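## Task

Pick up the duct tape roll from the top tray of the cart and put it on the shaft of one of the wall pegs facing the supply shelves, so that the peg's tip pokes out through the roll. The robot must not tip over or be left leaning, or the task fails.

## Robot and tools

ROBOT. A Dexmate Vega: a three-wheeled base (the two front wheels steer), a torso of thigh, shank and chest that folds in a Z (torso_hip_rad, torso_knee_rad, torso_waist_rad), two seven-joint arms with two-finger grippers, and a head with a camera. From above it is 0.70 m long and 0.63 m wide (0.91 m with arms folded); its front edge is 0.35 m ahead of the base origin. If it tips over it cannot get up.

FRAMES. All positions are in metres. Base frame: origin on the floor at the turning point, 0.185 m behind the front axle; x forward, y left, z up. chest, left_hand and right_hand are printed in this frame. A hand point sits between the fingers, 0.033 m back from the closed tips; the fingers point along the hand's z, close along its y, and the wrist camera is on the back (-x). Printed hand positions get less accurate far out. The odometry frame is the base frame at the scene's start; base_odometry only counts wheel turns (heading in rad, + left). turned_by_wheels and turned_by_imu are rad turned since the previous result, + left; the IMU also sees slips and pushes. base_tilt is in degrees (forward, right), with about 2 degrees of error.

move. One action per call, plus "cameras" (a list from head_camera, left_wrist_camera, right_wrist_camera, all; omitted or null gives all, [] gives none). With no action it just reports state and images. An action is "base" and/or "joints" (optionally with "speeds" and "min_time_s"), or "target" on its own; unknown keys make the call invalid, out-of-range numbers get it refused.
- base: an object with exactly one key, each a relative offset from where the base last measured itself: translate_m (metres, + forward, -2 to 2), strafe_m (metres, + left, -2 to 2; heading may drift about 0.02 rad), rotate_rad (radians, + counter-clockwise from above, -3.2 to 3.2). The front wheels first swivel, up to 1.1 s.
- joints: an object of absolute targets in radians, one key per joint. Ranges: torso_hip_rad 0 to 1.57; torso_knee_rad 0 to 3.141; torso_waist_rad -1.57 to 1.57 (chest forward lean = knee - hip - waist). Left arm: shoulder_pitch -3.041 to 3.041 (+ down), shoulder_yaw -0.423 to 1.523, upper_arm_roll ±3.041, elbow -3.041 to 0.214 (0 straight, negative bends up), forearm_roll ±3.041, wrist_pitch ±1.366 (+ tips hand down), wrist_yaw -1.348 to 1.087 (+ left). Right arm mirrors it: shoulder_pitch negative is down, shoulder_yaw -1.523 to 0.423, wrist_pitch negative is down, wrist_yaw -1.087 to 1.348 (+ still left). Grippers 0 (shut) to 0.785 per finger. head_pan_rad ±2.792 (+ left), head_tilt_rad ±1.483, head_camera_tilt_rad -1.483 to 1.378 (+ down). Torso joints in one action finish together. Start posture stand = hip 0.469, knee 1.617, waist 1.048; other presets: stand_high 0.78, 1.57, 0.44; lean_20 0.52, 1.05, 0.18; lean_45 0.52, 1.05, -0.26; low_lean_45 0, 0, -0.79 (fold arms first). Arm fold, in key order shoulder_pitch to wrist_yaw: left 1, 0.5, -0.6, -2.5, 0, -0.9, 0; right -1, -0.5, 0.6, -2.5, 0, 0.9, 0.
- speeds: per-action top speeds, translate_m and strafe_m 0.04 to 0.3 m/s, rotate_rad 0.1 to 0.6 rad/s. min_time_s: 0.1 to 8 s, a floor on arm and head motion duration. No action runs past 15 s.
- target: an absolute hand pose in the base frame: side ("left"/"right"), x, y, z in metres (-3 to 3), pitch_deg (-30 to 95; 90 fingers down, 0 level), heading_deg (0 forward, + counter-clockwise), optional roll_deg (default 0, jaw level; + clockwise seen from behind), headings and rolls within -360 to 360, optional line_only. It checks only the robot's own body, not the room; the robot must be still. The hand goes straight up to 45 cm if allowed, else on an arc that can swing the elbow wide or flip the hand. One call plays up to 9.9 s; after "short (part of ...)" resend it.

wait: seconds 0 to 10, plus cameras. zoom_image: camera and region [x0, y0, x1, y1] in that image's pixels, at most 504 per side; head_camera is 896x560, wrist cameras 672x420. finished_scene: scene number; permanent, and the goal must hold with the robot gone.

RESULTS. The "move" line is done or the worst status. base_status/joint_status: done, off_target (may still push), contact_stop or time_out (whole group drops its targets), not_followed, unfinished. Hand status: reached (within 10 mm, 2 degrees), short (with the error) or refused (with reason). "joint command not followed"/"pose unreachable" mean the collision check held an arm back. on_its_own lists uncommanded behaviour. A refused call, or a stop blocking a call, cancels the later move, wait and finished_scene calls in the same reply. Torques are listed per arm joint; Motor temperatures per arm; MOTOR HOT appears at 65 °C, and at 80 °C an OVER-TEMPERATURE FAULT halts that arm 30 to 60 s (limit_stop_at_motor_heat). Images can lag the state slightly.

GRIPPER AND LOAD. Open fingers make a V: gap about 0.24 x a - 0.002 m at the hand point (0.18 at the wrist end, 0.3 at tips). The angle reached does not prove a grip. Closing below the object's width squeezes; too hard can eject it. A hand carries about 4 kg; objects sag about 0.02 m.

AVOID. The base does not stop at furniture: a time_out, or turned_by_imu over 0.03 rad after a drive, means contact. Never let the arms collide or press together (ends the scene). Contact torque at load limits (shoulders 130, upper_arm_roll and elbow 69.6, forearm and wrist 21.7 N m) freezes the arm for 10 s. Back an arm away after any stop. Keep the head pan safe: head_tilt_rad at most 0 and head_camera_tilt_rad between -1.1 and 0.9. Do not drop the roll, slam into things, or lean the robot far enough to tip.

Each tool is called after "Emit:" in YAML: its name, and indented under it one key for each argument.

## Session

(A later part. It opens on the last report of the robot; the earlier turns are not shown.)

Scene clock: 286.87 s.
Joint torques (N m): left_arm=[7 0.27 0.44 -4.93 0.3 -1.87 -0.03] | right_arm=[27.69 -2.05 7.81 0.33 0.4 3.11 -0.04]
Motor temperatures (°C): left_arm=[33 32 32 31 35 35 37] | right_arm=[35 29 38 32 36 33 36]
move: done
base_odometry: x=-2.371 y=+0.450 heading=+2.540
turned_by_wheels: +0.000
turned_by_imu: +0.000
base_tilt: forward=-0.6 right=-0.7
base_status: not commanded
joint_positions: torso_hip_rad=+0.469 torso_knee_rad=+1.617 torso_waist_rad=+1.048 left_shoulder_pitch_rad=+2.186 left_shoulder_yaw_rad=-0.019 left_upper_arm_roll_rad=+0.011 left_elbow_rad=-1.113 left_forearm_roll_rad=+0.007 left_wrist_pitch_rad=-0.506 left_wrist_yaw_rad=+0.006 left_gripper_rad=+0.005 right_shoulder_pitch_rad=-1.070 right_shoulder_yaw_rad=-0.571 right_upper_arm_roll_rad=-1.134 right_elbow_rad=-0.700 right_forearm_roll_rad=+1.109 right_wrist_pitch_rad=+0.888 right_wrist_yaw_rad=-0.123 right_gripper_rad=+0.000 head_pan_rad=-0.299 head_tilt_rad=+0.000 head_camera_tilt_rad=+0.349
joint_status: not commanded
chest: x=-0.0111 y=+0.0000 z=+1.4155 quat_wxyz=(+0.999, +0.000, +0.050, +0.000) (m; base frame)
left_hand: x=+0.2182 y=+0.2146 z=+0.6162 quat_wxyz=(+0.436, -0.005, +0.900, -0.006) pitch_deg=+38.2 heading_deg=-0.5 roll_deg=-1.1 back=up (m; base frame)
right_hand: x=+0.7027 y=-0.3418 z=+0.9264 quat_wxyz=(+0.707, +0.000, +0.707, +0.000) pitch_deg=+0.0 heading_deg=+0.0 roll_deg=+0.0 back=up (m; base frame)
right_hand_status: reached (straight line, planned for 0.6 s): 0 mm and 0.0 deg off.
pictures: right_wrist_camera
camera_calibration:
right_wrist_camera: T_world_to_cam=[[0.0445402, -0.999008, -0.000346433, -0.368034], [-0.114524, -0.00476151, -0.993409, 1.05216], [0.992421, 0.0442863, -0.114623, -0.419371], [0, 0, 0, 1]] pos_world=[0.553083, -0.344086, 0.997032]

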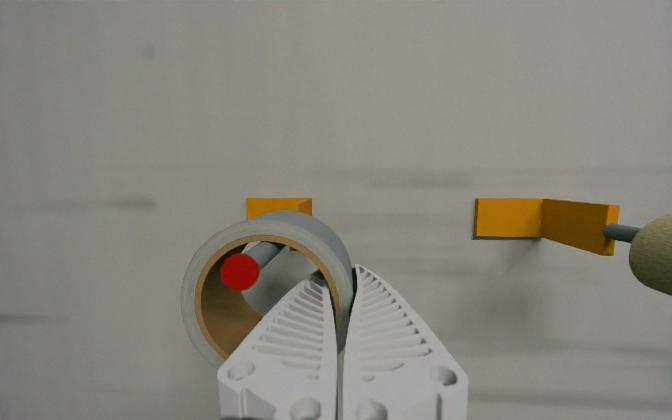

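Emit:
move:
  joints: {"right_gripper_rad": 0.04}
  cameras: []

Emit:
move:
  joints: {"right_gripper_rad": 0.085}
  cameras: ["right_wrist_camera", "head_camera"]

Emit:
zoom_image:
  camera: "right_wrist_camera"
  region: [180, 150, 420, 350]

Emit:
zoom_image:
  camera: "head_camera"
  region: [400, 270, 520, 370]

Scene clock: 292.93 s.
Joint torques (N m): left_arm=[3.96 -1.08 2.01 -2.02 0.13 -3.82 -0.06] | right_arm=[26.71 -3.34 7.55 -0.96 0.17 3.33 -0.01]
Motor temperatures (°C): left_arm=[33 32 32 31 35 35 37] | right_arm=[35 29 38 32 36 33 36]
move: done
base_odometry: x=-2.371 y=+0.450 heading=+2.540
turned_by_wheels: +0.000
turned_by_imu: +0.000
base_tilt: forward=-0.4 right=-0.9
base_status: not commanded
joint_positions: torso_hip_rad=+0.469 torso_knee_rad=+1.617 torso_waist_rad=+1.048 left_shoulder_pitch_rad=+2.186 left_shoulder_yaw_rad=-0.019 left_upper_arm_roll_rad=+0.011 left_elbow_rad=-1.113 left_forearm_roll_rad=+0.007 left_wrist_pitch_rad=-0.506 left_wrist_yaw_rad=+0.006 left_gripper_rad=+0.005 right_shoulder_pitch_rad=-1.069 right_shoulder_yaw_rad=-0.569 right_upper_arm_roll_rad=-1.133 right_elbow_rad=-0.696 right_forearm_roll_rad=+1.111 right_wrist_pitch_rad=+0.889 right_wrist_yaw_rad=-0.121 right_gripper_rad=+0.040 head_pan_rad=-0.299 head_tilt_rad=+0.000 head_camera_tilt_rad=+0.349
joint_status: all done
chest: x=-0.0111 y=+0.0000 z=+1.4155 quat_wxyz=(+0.999, +0.000, +0.050, +0.000) (m; base frame)
left_hand: x=+0.2182 y=+0.2146 z=+0.6162 quat_wxyz=(+0.436, -0.005, +0.900, -0.006) pitch_deg=+38.2 heading_deg=-0.5 roll_deg=-1.1 back=up (m; base frame)
right_hand: x=+0.7027 y=-0.3418 z=+0.9261 quat_wxyz=(+0.707, +0.000, +0.707, +0.000) pitch_deg=+0.0 heading_deg=+0.0 roll_deg=+0.0 back=up (m; base frame)
pictures: none
No camera images: "cameras" was empty.

Scene clock: 293.40 s.
Joint torques (N m): left_arm=[4.92 -1.43 1.5 -1.72 0.05 -1.97 0.22] | right_arm=[26.26 -2.98 7.48 -0.23 0.34 2.74 -0.02]
Motor temperatures (°C): left_arm=[33 32 32 31 35 35 37] | right_arm=[35 29 38 32 36 33 36]
move: done
base_odometry: x=-2.371 y=+0.450 heading=+2.540
turned_by_wheels: +0.000
turned_by_imu: +0.000
base_tilt: forward=-0.4 right=-0.7
base_status: not commanded
joint_positions: torso_hip_rad=+0.469 torso_knee_rad=+1.617 torso_waist_rad=+1.048 left_shoulder_pitch_rad=+2.186 left_shoulder_yaw_rad=-0.019 left_upper_arm_roll_rad=+0.011 left_elbow_rad=-1.113 left_forearm_roll_rad=+0.007 left_wrist_pitch_rad=-0.506 left_wrist_yaw_rad=+0.006 left_gripper_rad=+0.005 right_shoulder_pitch_rad=-1.069 right_shoulder_yaw_rad=-0.569 right_upper_arm_roll_rad=-1.133 right_elbow_rad=-0.696 right_forearm_roll_rad=+1.111 right_wrist_pitch_rad=+0.889 right_wrist_yaw_rad=-0.121 right_gripper_rad=+0.085 head_pan_rad=-0.299 head_tilt_rad=+0.000 head_camera_tilt_rad=+0.349
joint_status: all done
chest: x=-0.0111 y=+0.0000 z=+1.4155 quat_wxyz=(+0.999, +0.000, +0.050, +0.000) (m; base frame)
left_hand: x=+0.2182 y=+0.2146 z=+0.6162 quat_wxyz=(+0.436, -0.005, +0.900, -0.006) pitch_deg=+38.2 heading_deg=-0.5 roll_deg=-1.1 back=up (m; base frame)
right_hand: x=+0.7027 y=-0.3418 z=+0.9261 quat_wxyz=(+0.707, +0.000, +0.707, +0.000) pitch_deg=+0.0 heading_deg=+0.0 roll_deg=+0.0 back=up (m; base frame)
pictures: head_camera, right_wrist_camera
camera_calibration:
head_camera: T_world_to_cam=[[-0.29925, -0.95178, 0.0675554, -0.0996979], [-0.458379, 0.0813017, -0.88503, 1.31344], [0.836862, -0.295811, -0.460606, 0.711708], [0, 0, 0, 1]] pos_world=[-0.0233838, 0.0088559, 1.49698]
right_wrist_camera: T_world_to_cam=[[0.0444416, -0.999012, -0.000330272, -0.367997], [-0.114525, -0.00476627, -0.993409, 1.05186], [0.992426, 0.0441865, -0.114623, -0.419441], [0, 0, 0, 1]] pos_world=[0.553083, -0.344086, 0.996732]

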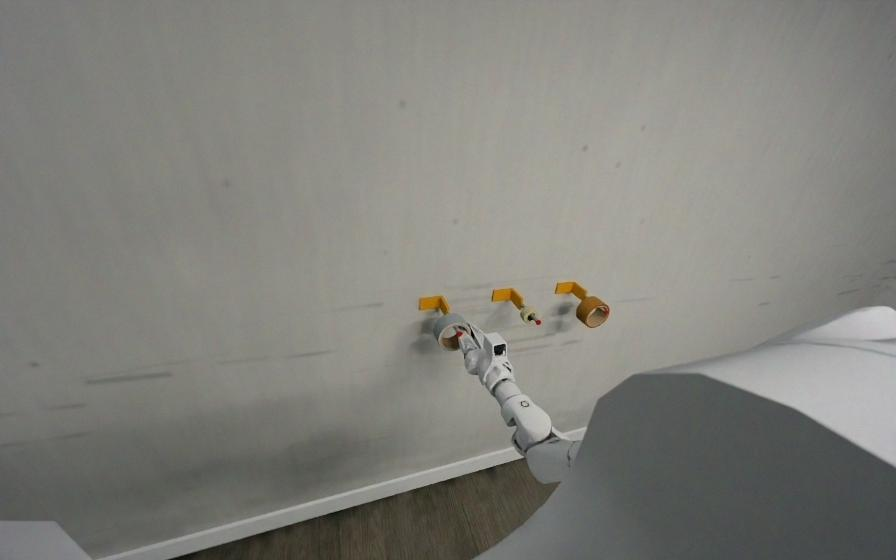

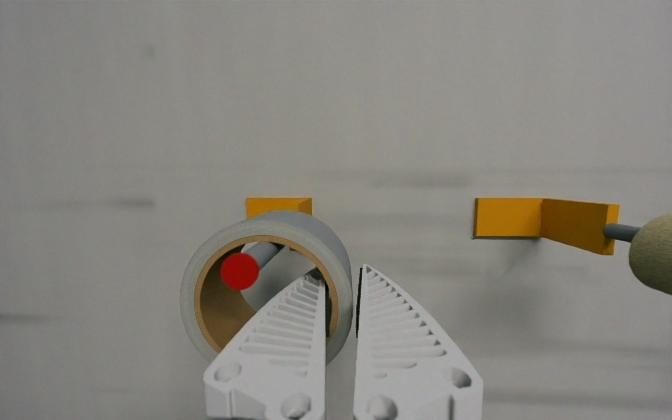

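Scaled by 2.100 from the camera's 672x420 image, which has a finer 960x600 frame.

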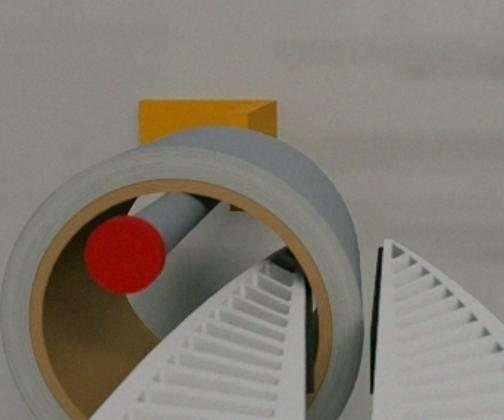

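Scaled by 4.200 from the camera's 896x560 image, which has a finer 960x600 frame.

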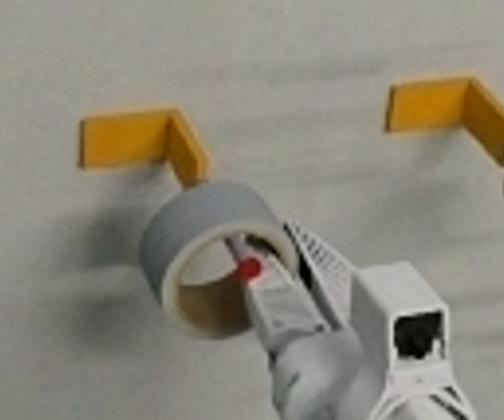

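Emit:
move:
  target: {"side": "right", "x": 0.66, "y": -0.342, "z": 0.9263, "pitch_deg": 0, "heading_deg": 0, "roll_deg": 0, "line_only": true}
  cameras: ["right_wrist_camera"]

Emit:
zoom_image:
  camera: "right_wrist_camera"
  region: [180, 150, 420, 350]

Emit:
move:
  target: {"side": "right", "x": 0.58, "y": -0.342, "z": 0.9263, "pitch_deg": 0, "heading_deg": 0, "roll_deg": 0, "line_only": true}
  cameras: ["right_wrist_camera", "head_camera"]

Emit:
move:
  base: {"translate_m": -0.4}
  speeds: {"translate_m": 0.12}
  cameras: ["right_wrist_camera", "head_camera"]

Emit:
zoom_image:
  camera: "right_wrist_camera"
  region: [240, 120, 480, 320]

Emit:
zoom_image:
  camera: "head_camera"
  region: [360, 200, 560, 330]

Scene clock: 305.87 s.
Joint torques (N m): left_arm=[5.31 -1.41 1.14 -2.64 0.58 -1.89 0.29] | right_arm=[4.05 -8.76 1.74 -1.61 -0.48 3.3 -0.19]
Motor temperatures (°C): left_arm=[33 32 32 31 35 35 37] | right_arm=[35 29 38 32 36 33 36]
move: done
base_odometry: x=-2.371 y=+0.450 heading=+2.540
turned_by_wheels: +0.000
turned_by_imu: -0.001
base_tilt: forward=-0.6 right=-0.8
base_status: not commanded
joint_positions: torso_hip_rad=+0.469 torso_knee_rad=+1.617 torso_waist_rad=+1.048 left_shoulder_pitch_rad=+2.186 left_shoulder_yaw_rad=-0.019 left_upper_arm_roll_rad=+0.011 left_elbow_rad=-1.113 left_forearm_roll_rad=+0.007 left_wrist_pitch_rad=-0.506 left_wrist_yaw_rad=+0.006 left_gripper_rad=+0.005 right_shoulder_pitch_rad=-1.162 right_shoulder_yaw_rad=-0.724 right_upper_arm_roll_rad=-1.169 right_elbow_rad=-0.953 right_forearm_roll_rad=+1.032 right_wrist_pitch_rad=+0.911 right_wrist_yaw_rad=-0.296 right_gripper_rad=+0.085 head_pan_rad=-0.299 head_tilt_rad=+0.000 head_camera_tilt_rad=+0.349
joint_status: not commanded
chest: x=-0.0111 y=+0.0000 z=+1.4155 quat_wxyz=(+0.999, +0.000, +0.050, +0.000) (m; base frame)
left_hand: x=+0.2182 y=+0.2146 z=+0.6162 quat_wxyz=(+0.436, -0.005, +0.900, -0.006) pitch_deg=+38.2 heading_deg=-0.5 roll_deg=-1.1 back=up (m; base frame)
right_hand: x=+0.6610 y=-0.3422 z=+0.9266 quat_wxyz=(+0.707, +0.000, +0.707, +0.000) pitch_deg=+0.0 heading_deg=+0.0 roll_deg=+0.0 back=up (m; base frame)
right_hand_status: reached (straight line, planned for 1.2 s): 1 mm and 0.0 deg off.
pictures: right_wrist_camera
camera_calibration:
right_wrist_camera: T_world_to_cam=[[0.0438208, -0.999039, -0.000409349, -0.366048], [-0.113427, -0.00456813, -0.993536, 1.047], [0.99258, 0.043584, -0.113518, -0.379301], [0, 0, 0, 1]] pos_world=[0.511285, -0.344382, 0.997025]

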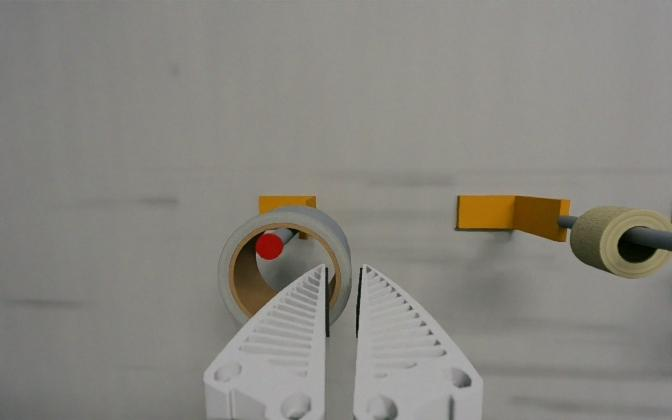

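Scaled by 2.100 from the camera's 672x420 image, which has a finer 960x600 frame.

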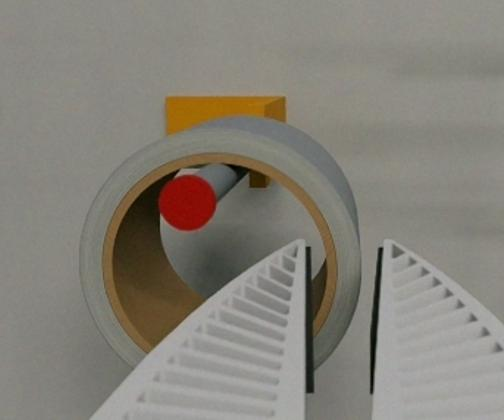

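Scene clock: 308.33 s.
Joint torques (N m): left_arm=[6.77 1.78 -0.88 -4.46 0.15 -2.2 0.33] | right_arm=[0.86 -10.11 1.47 -2.28 -0.86 3.63 -0.22]
Motor temperatures (°C): left_arm=[33 32 32 31 35 35 37] | right_arm=[35 29 38 32 36 33 36]
move: done
base_odometry: x=-2.371 y=+0.450 heading=+2.540
turned_by_wheels: +0.000
turned_by_imu: +0.000
base_tilt: forward=-0.6 right=-0.6
base_status: not commanded
joint_positions: torso_hip_rad=+0.469 torso_knee_rad=+1.617 torso_waist_rad=+1.048 left_shoulder_pitch_rad=+2.186 left_shoulder_yaw_rad=-0.019 left_upper_arm_roll_rad=+0.011 left_elbow_rad=-1.113 left_forearm_roll_rad=+0.007 left_wrist_pitch_rad=-0.506 left_wrist_yaw_rad=+0.006 left_gripper_rad=+0.005 right_shoulder_pitch_rad=-1.311 right_shoulder_yaw_rad=-0.897 right_upper_arm_roll_rad=-1.203 right_elbow_rad=-1.216 right_forearm_roll_rad=+0.886 right_wrist_pitch_rad=+0.989 right_wrist_yaw_rad=-0.524 right_gripper_rad=+0.085 head_pan_rad=-0.299 head_tilt_rad=+0.000 head_camera_tilt_rad=+0.349
joint_status: not commanded
chest: x=-0.0111 y=+0.0000 z=+1.4155 quat_wxyz=(+0.999, +0.000, +0.050, +0.000) (m; base frame)
left_hand: x=+0.2182 y=+0.2146 z=+0.6162 quat_wxyz=(+0.436, -0.005, +0.900, -0.006) pitch_deg=+38.2 heading_deg=-0.5 roll_deg=-1.1 back=up (m; base frame)
right_hand: x=+0.5816 y=-0.3422 z=+0.9265 quat_wxyz=(+0.707, +0.000, +0.707, +0.000) pitch_deg=+0.0 heading_deg=+0.0 roll_deg=+0.0 back=up (m; base frame)
right_hand_status: reached (straight line, planned for 1.2 s): 2 mm and 0.0 deg off.
pictures: head_camera, right_wrist_camera
camera_calibration:
head_camera: T_world_to_cam=[[-0.29925, -0.95178, 0.0675554, -0.0996979], [-0.458379, 0.0813017, -0.88503, 1.31344], [0.836862, -0.295811, -0.460606, 0.711708], [0, 0, 0, 1]] pos_world=[-0.0233838, 0.0088559, 1.49698]
right_wrist_camera: T_world_to_cam=[[0.0438563, -0.999038, -0.000107457, -0.362785], [-0.113315, -0.00486748, -0.993547, 1.03785], [0.992591, 0.0435855, -0.113419, -0.300598], [0, 0, 0, 1]] pos_world=[0.431885, -0.344283, 0.997025]

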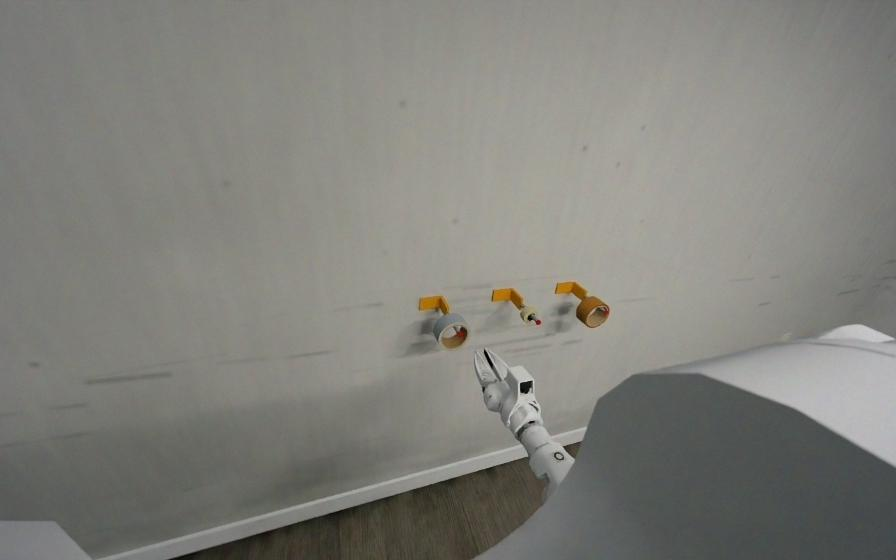

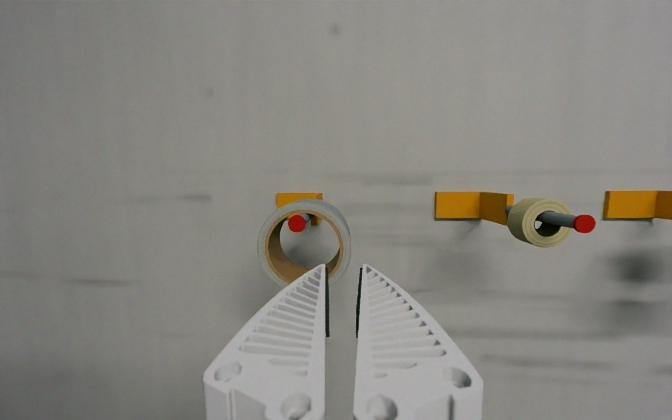

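Scene clock: 312.77 s.
Joint torques (N m): left_arm=[4.03 0.92 1.9 -3.19 0.42 -3.03 0.18] | right_arm=[0.86 -7.62 1.52 -3.26 -0.85 3.57 -0.31]
Motor temperatures (°C): left_arm=[33 32 32 31 35 35 37] | right_arm=[34 29 38 32 36 33 36]
move: done
base_odometry: x=-2.040 y=+0.224 heading=+2.543
turned_by_wheels: +0.002
turned_by_imu: +0.005
base_tilt: forward=-0.7 right=-0.9
base_status: done
joint_positions: torso_hip_rad=+0.469 torso_knee_rad=+1.617 torso_waist_rad=+1.048 left_shoulder_pitch_rad=+2.186 left_shoulder_yaw_rad=-0.019 left_upper_arm_roll_rad=+0.011 left_elbow_rad=-1.113 left_forearm_roll_rad=+0.007 left_wrist_pitch_rad=-0.506 left_wrist_yaw_rad=+0.006 left_gripper_rad=+0.005 right_shoulder_pitch_rad=-1.313 right_shoulder_yaw_rad=-0.900 right_upper_arm_roll_rad=-1.203 right_elbow_rad=-1.220 right_forearm_roll_rad=+0.883 right_wrist_pitch_rad=+0.990 right_wrist_yaw_rad=-0.527 right_gripper_rad=+0.085 head_pan_rad=-0.299 head_tilt_rad=+0.000 head_camera_tilt_rad=+0.349
joint_status: not commanded
chest: x=-0.0112 y=+0.0000 z=+1.4155 quat_wxyz=(+0.999, +0.000, +0.050, +0.000) (m; base frame)
left_hand: x=+0.2182 y=+0.2146 z=+0.6162 quat_wxyz=(+0.436, -0.005, +0.900, -0.006) pitch_deg=+38.2 heading_deg=-0.5 roll_deg=-1.1 back=up (m; base frame)
right_hand: x=+0.5802 y=-0.3421 z=+0.9266 quat_wxyz=(+0.707, +0.000, +0.707, +0.000) pitch_deg=+0.0 heading_deg=+0.0 roll_deg=+0.0 back=up (m; base frame)
pictures: head_camera, right_wrist_camera
camera_calibration:
head_camera: T_world_to_cam=[[-0.29927, -0.951776, 0.0675323, -0.0996935], [-0.458297, 0.081304, -0.885073, 1.31346], [0.8369, -0.295825, -0.460527, 0.711674], [0, 0, 0, 1]] pos_world=[-0.0234826, 0.00885586, 1.49698]
right_wrist_camera: T_world_to_cam=[[0.04392, -0.999035, -0.000421093, -0.362437], [-0.113328, -0.00456337, -0.993547, 1.03791], [0.992586, 0.0436843, -0.113419, -0.299161], [0, 0, 0, 1]] pos_world=[0.430485, -0.344283, 0.997125]

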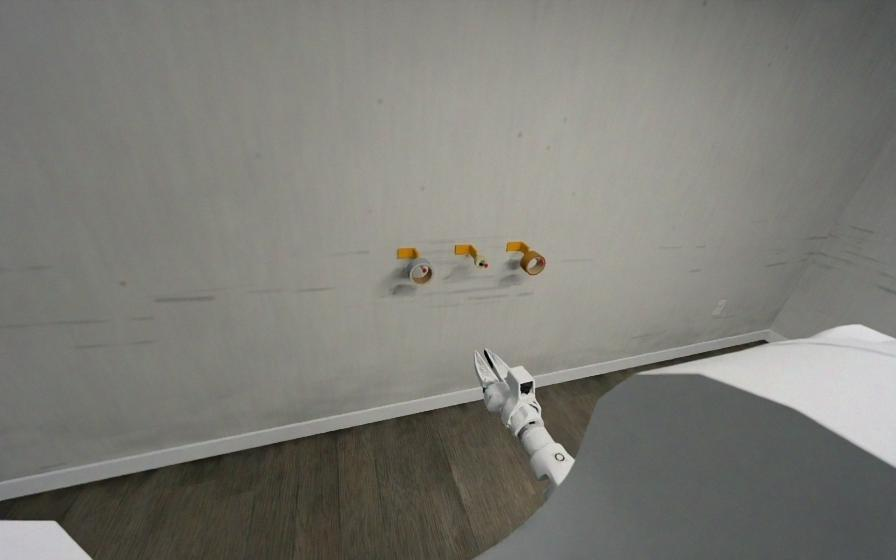

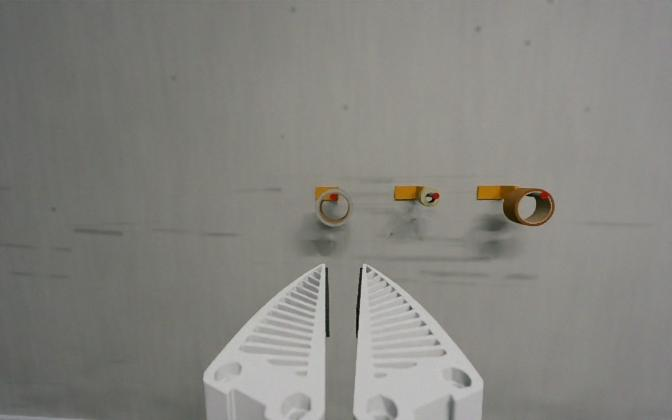

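Scaled by 2.100 from the camera's 672x420 image, which has a finer 960x600 frame.

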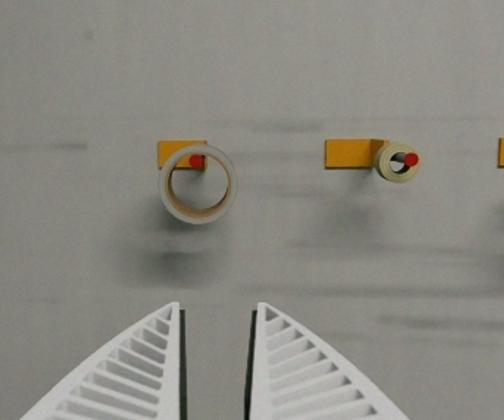

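Scaled by 2.520 from the camera's 896x560 image, which has a finer 960x600 frame.

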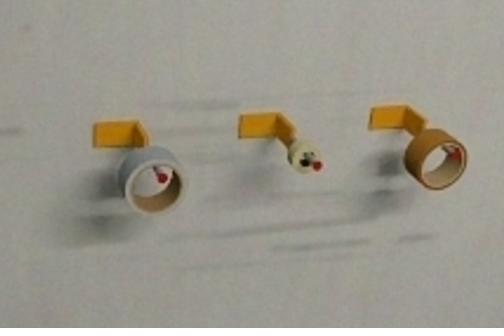

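Hung with the tip protruding. Finish.

Emit:
finished_scene:
  scene: 2

The scene is finished: the task was done.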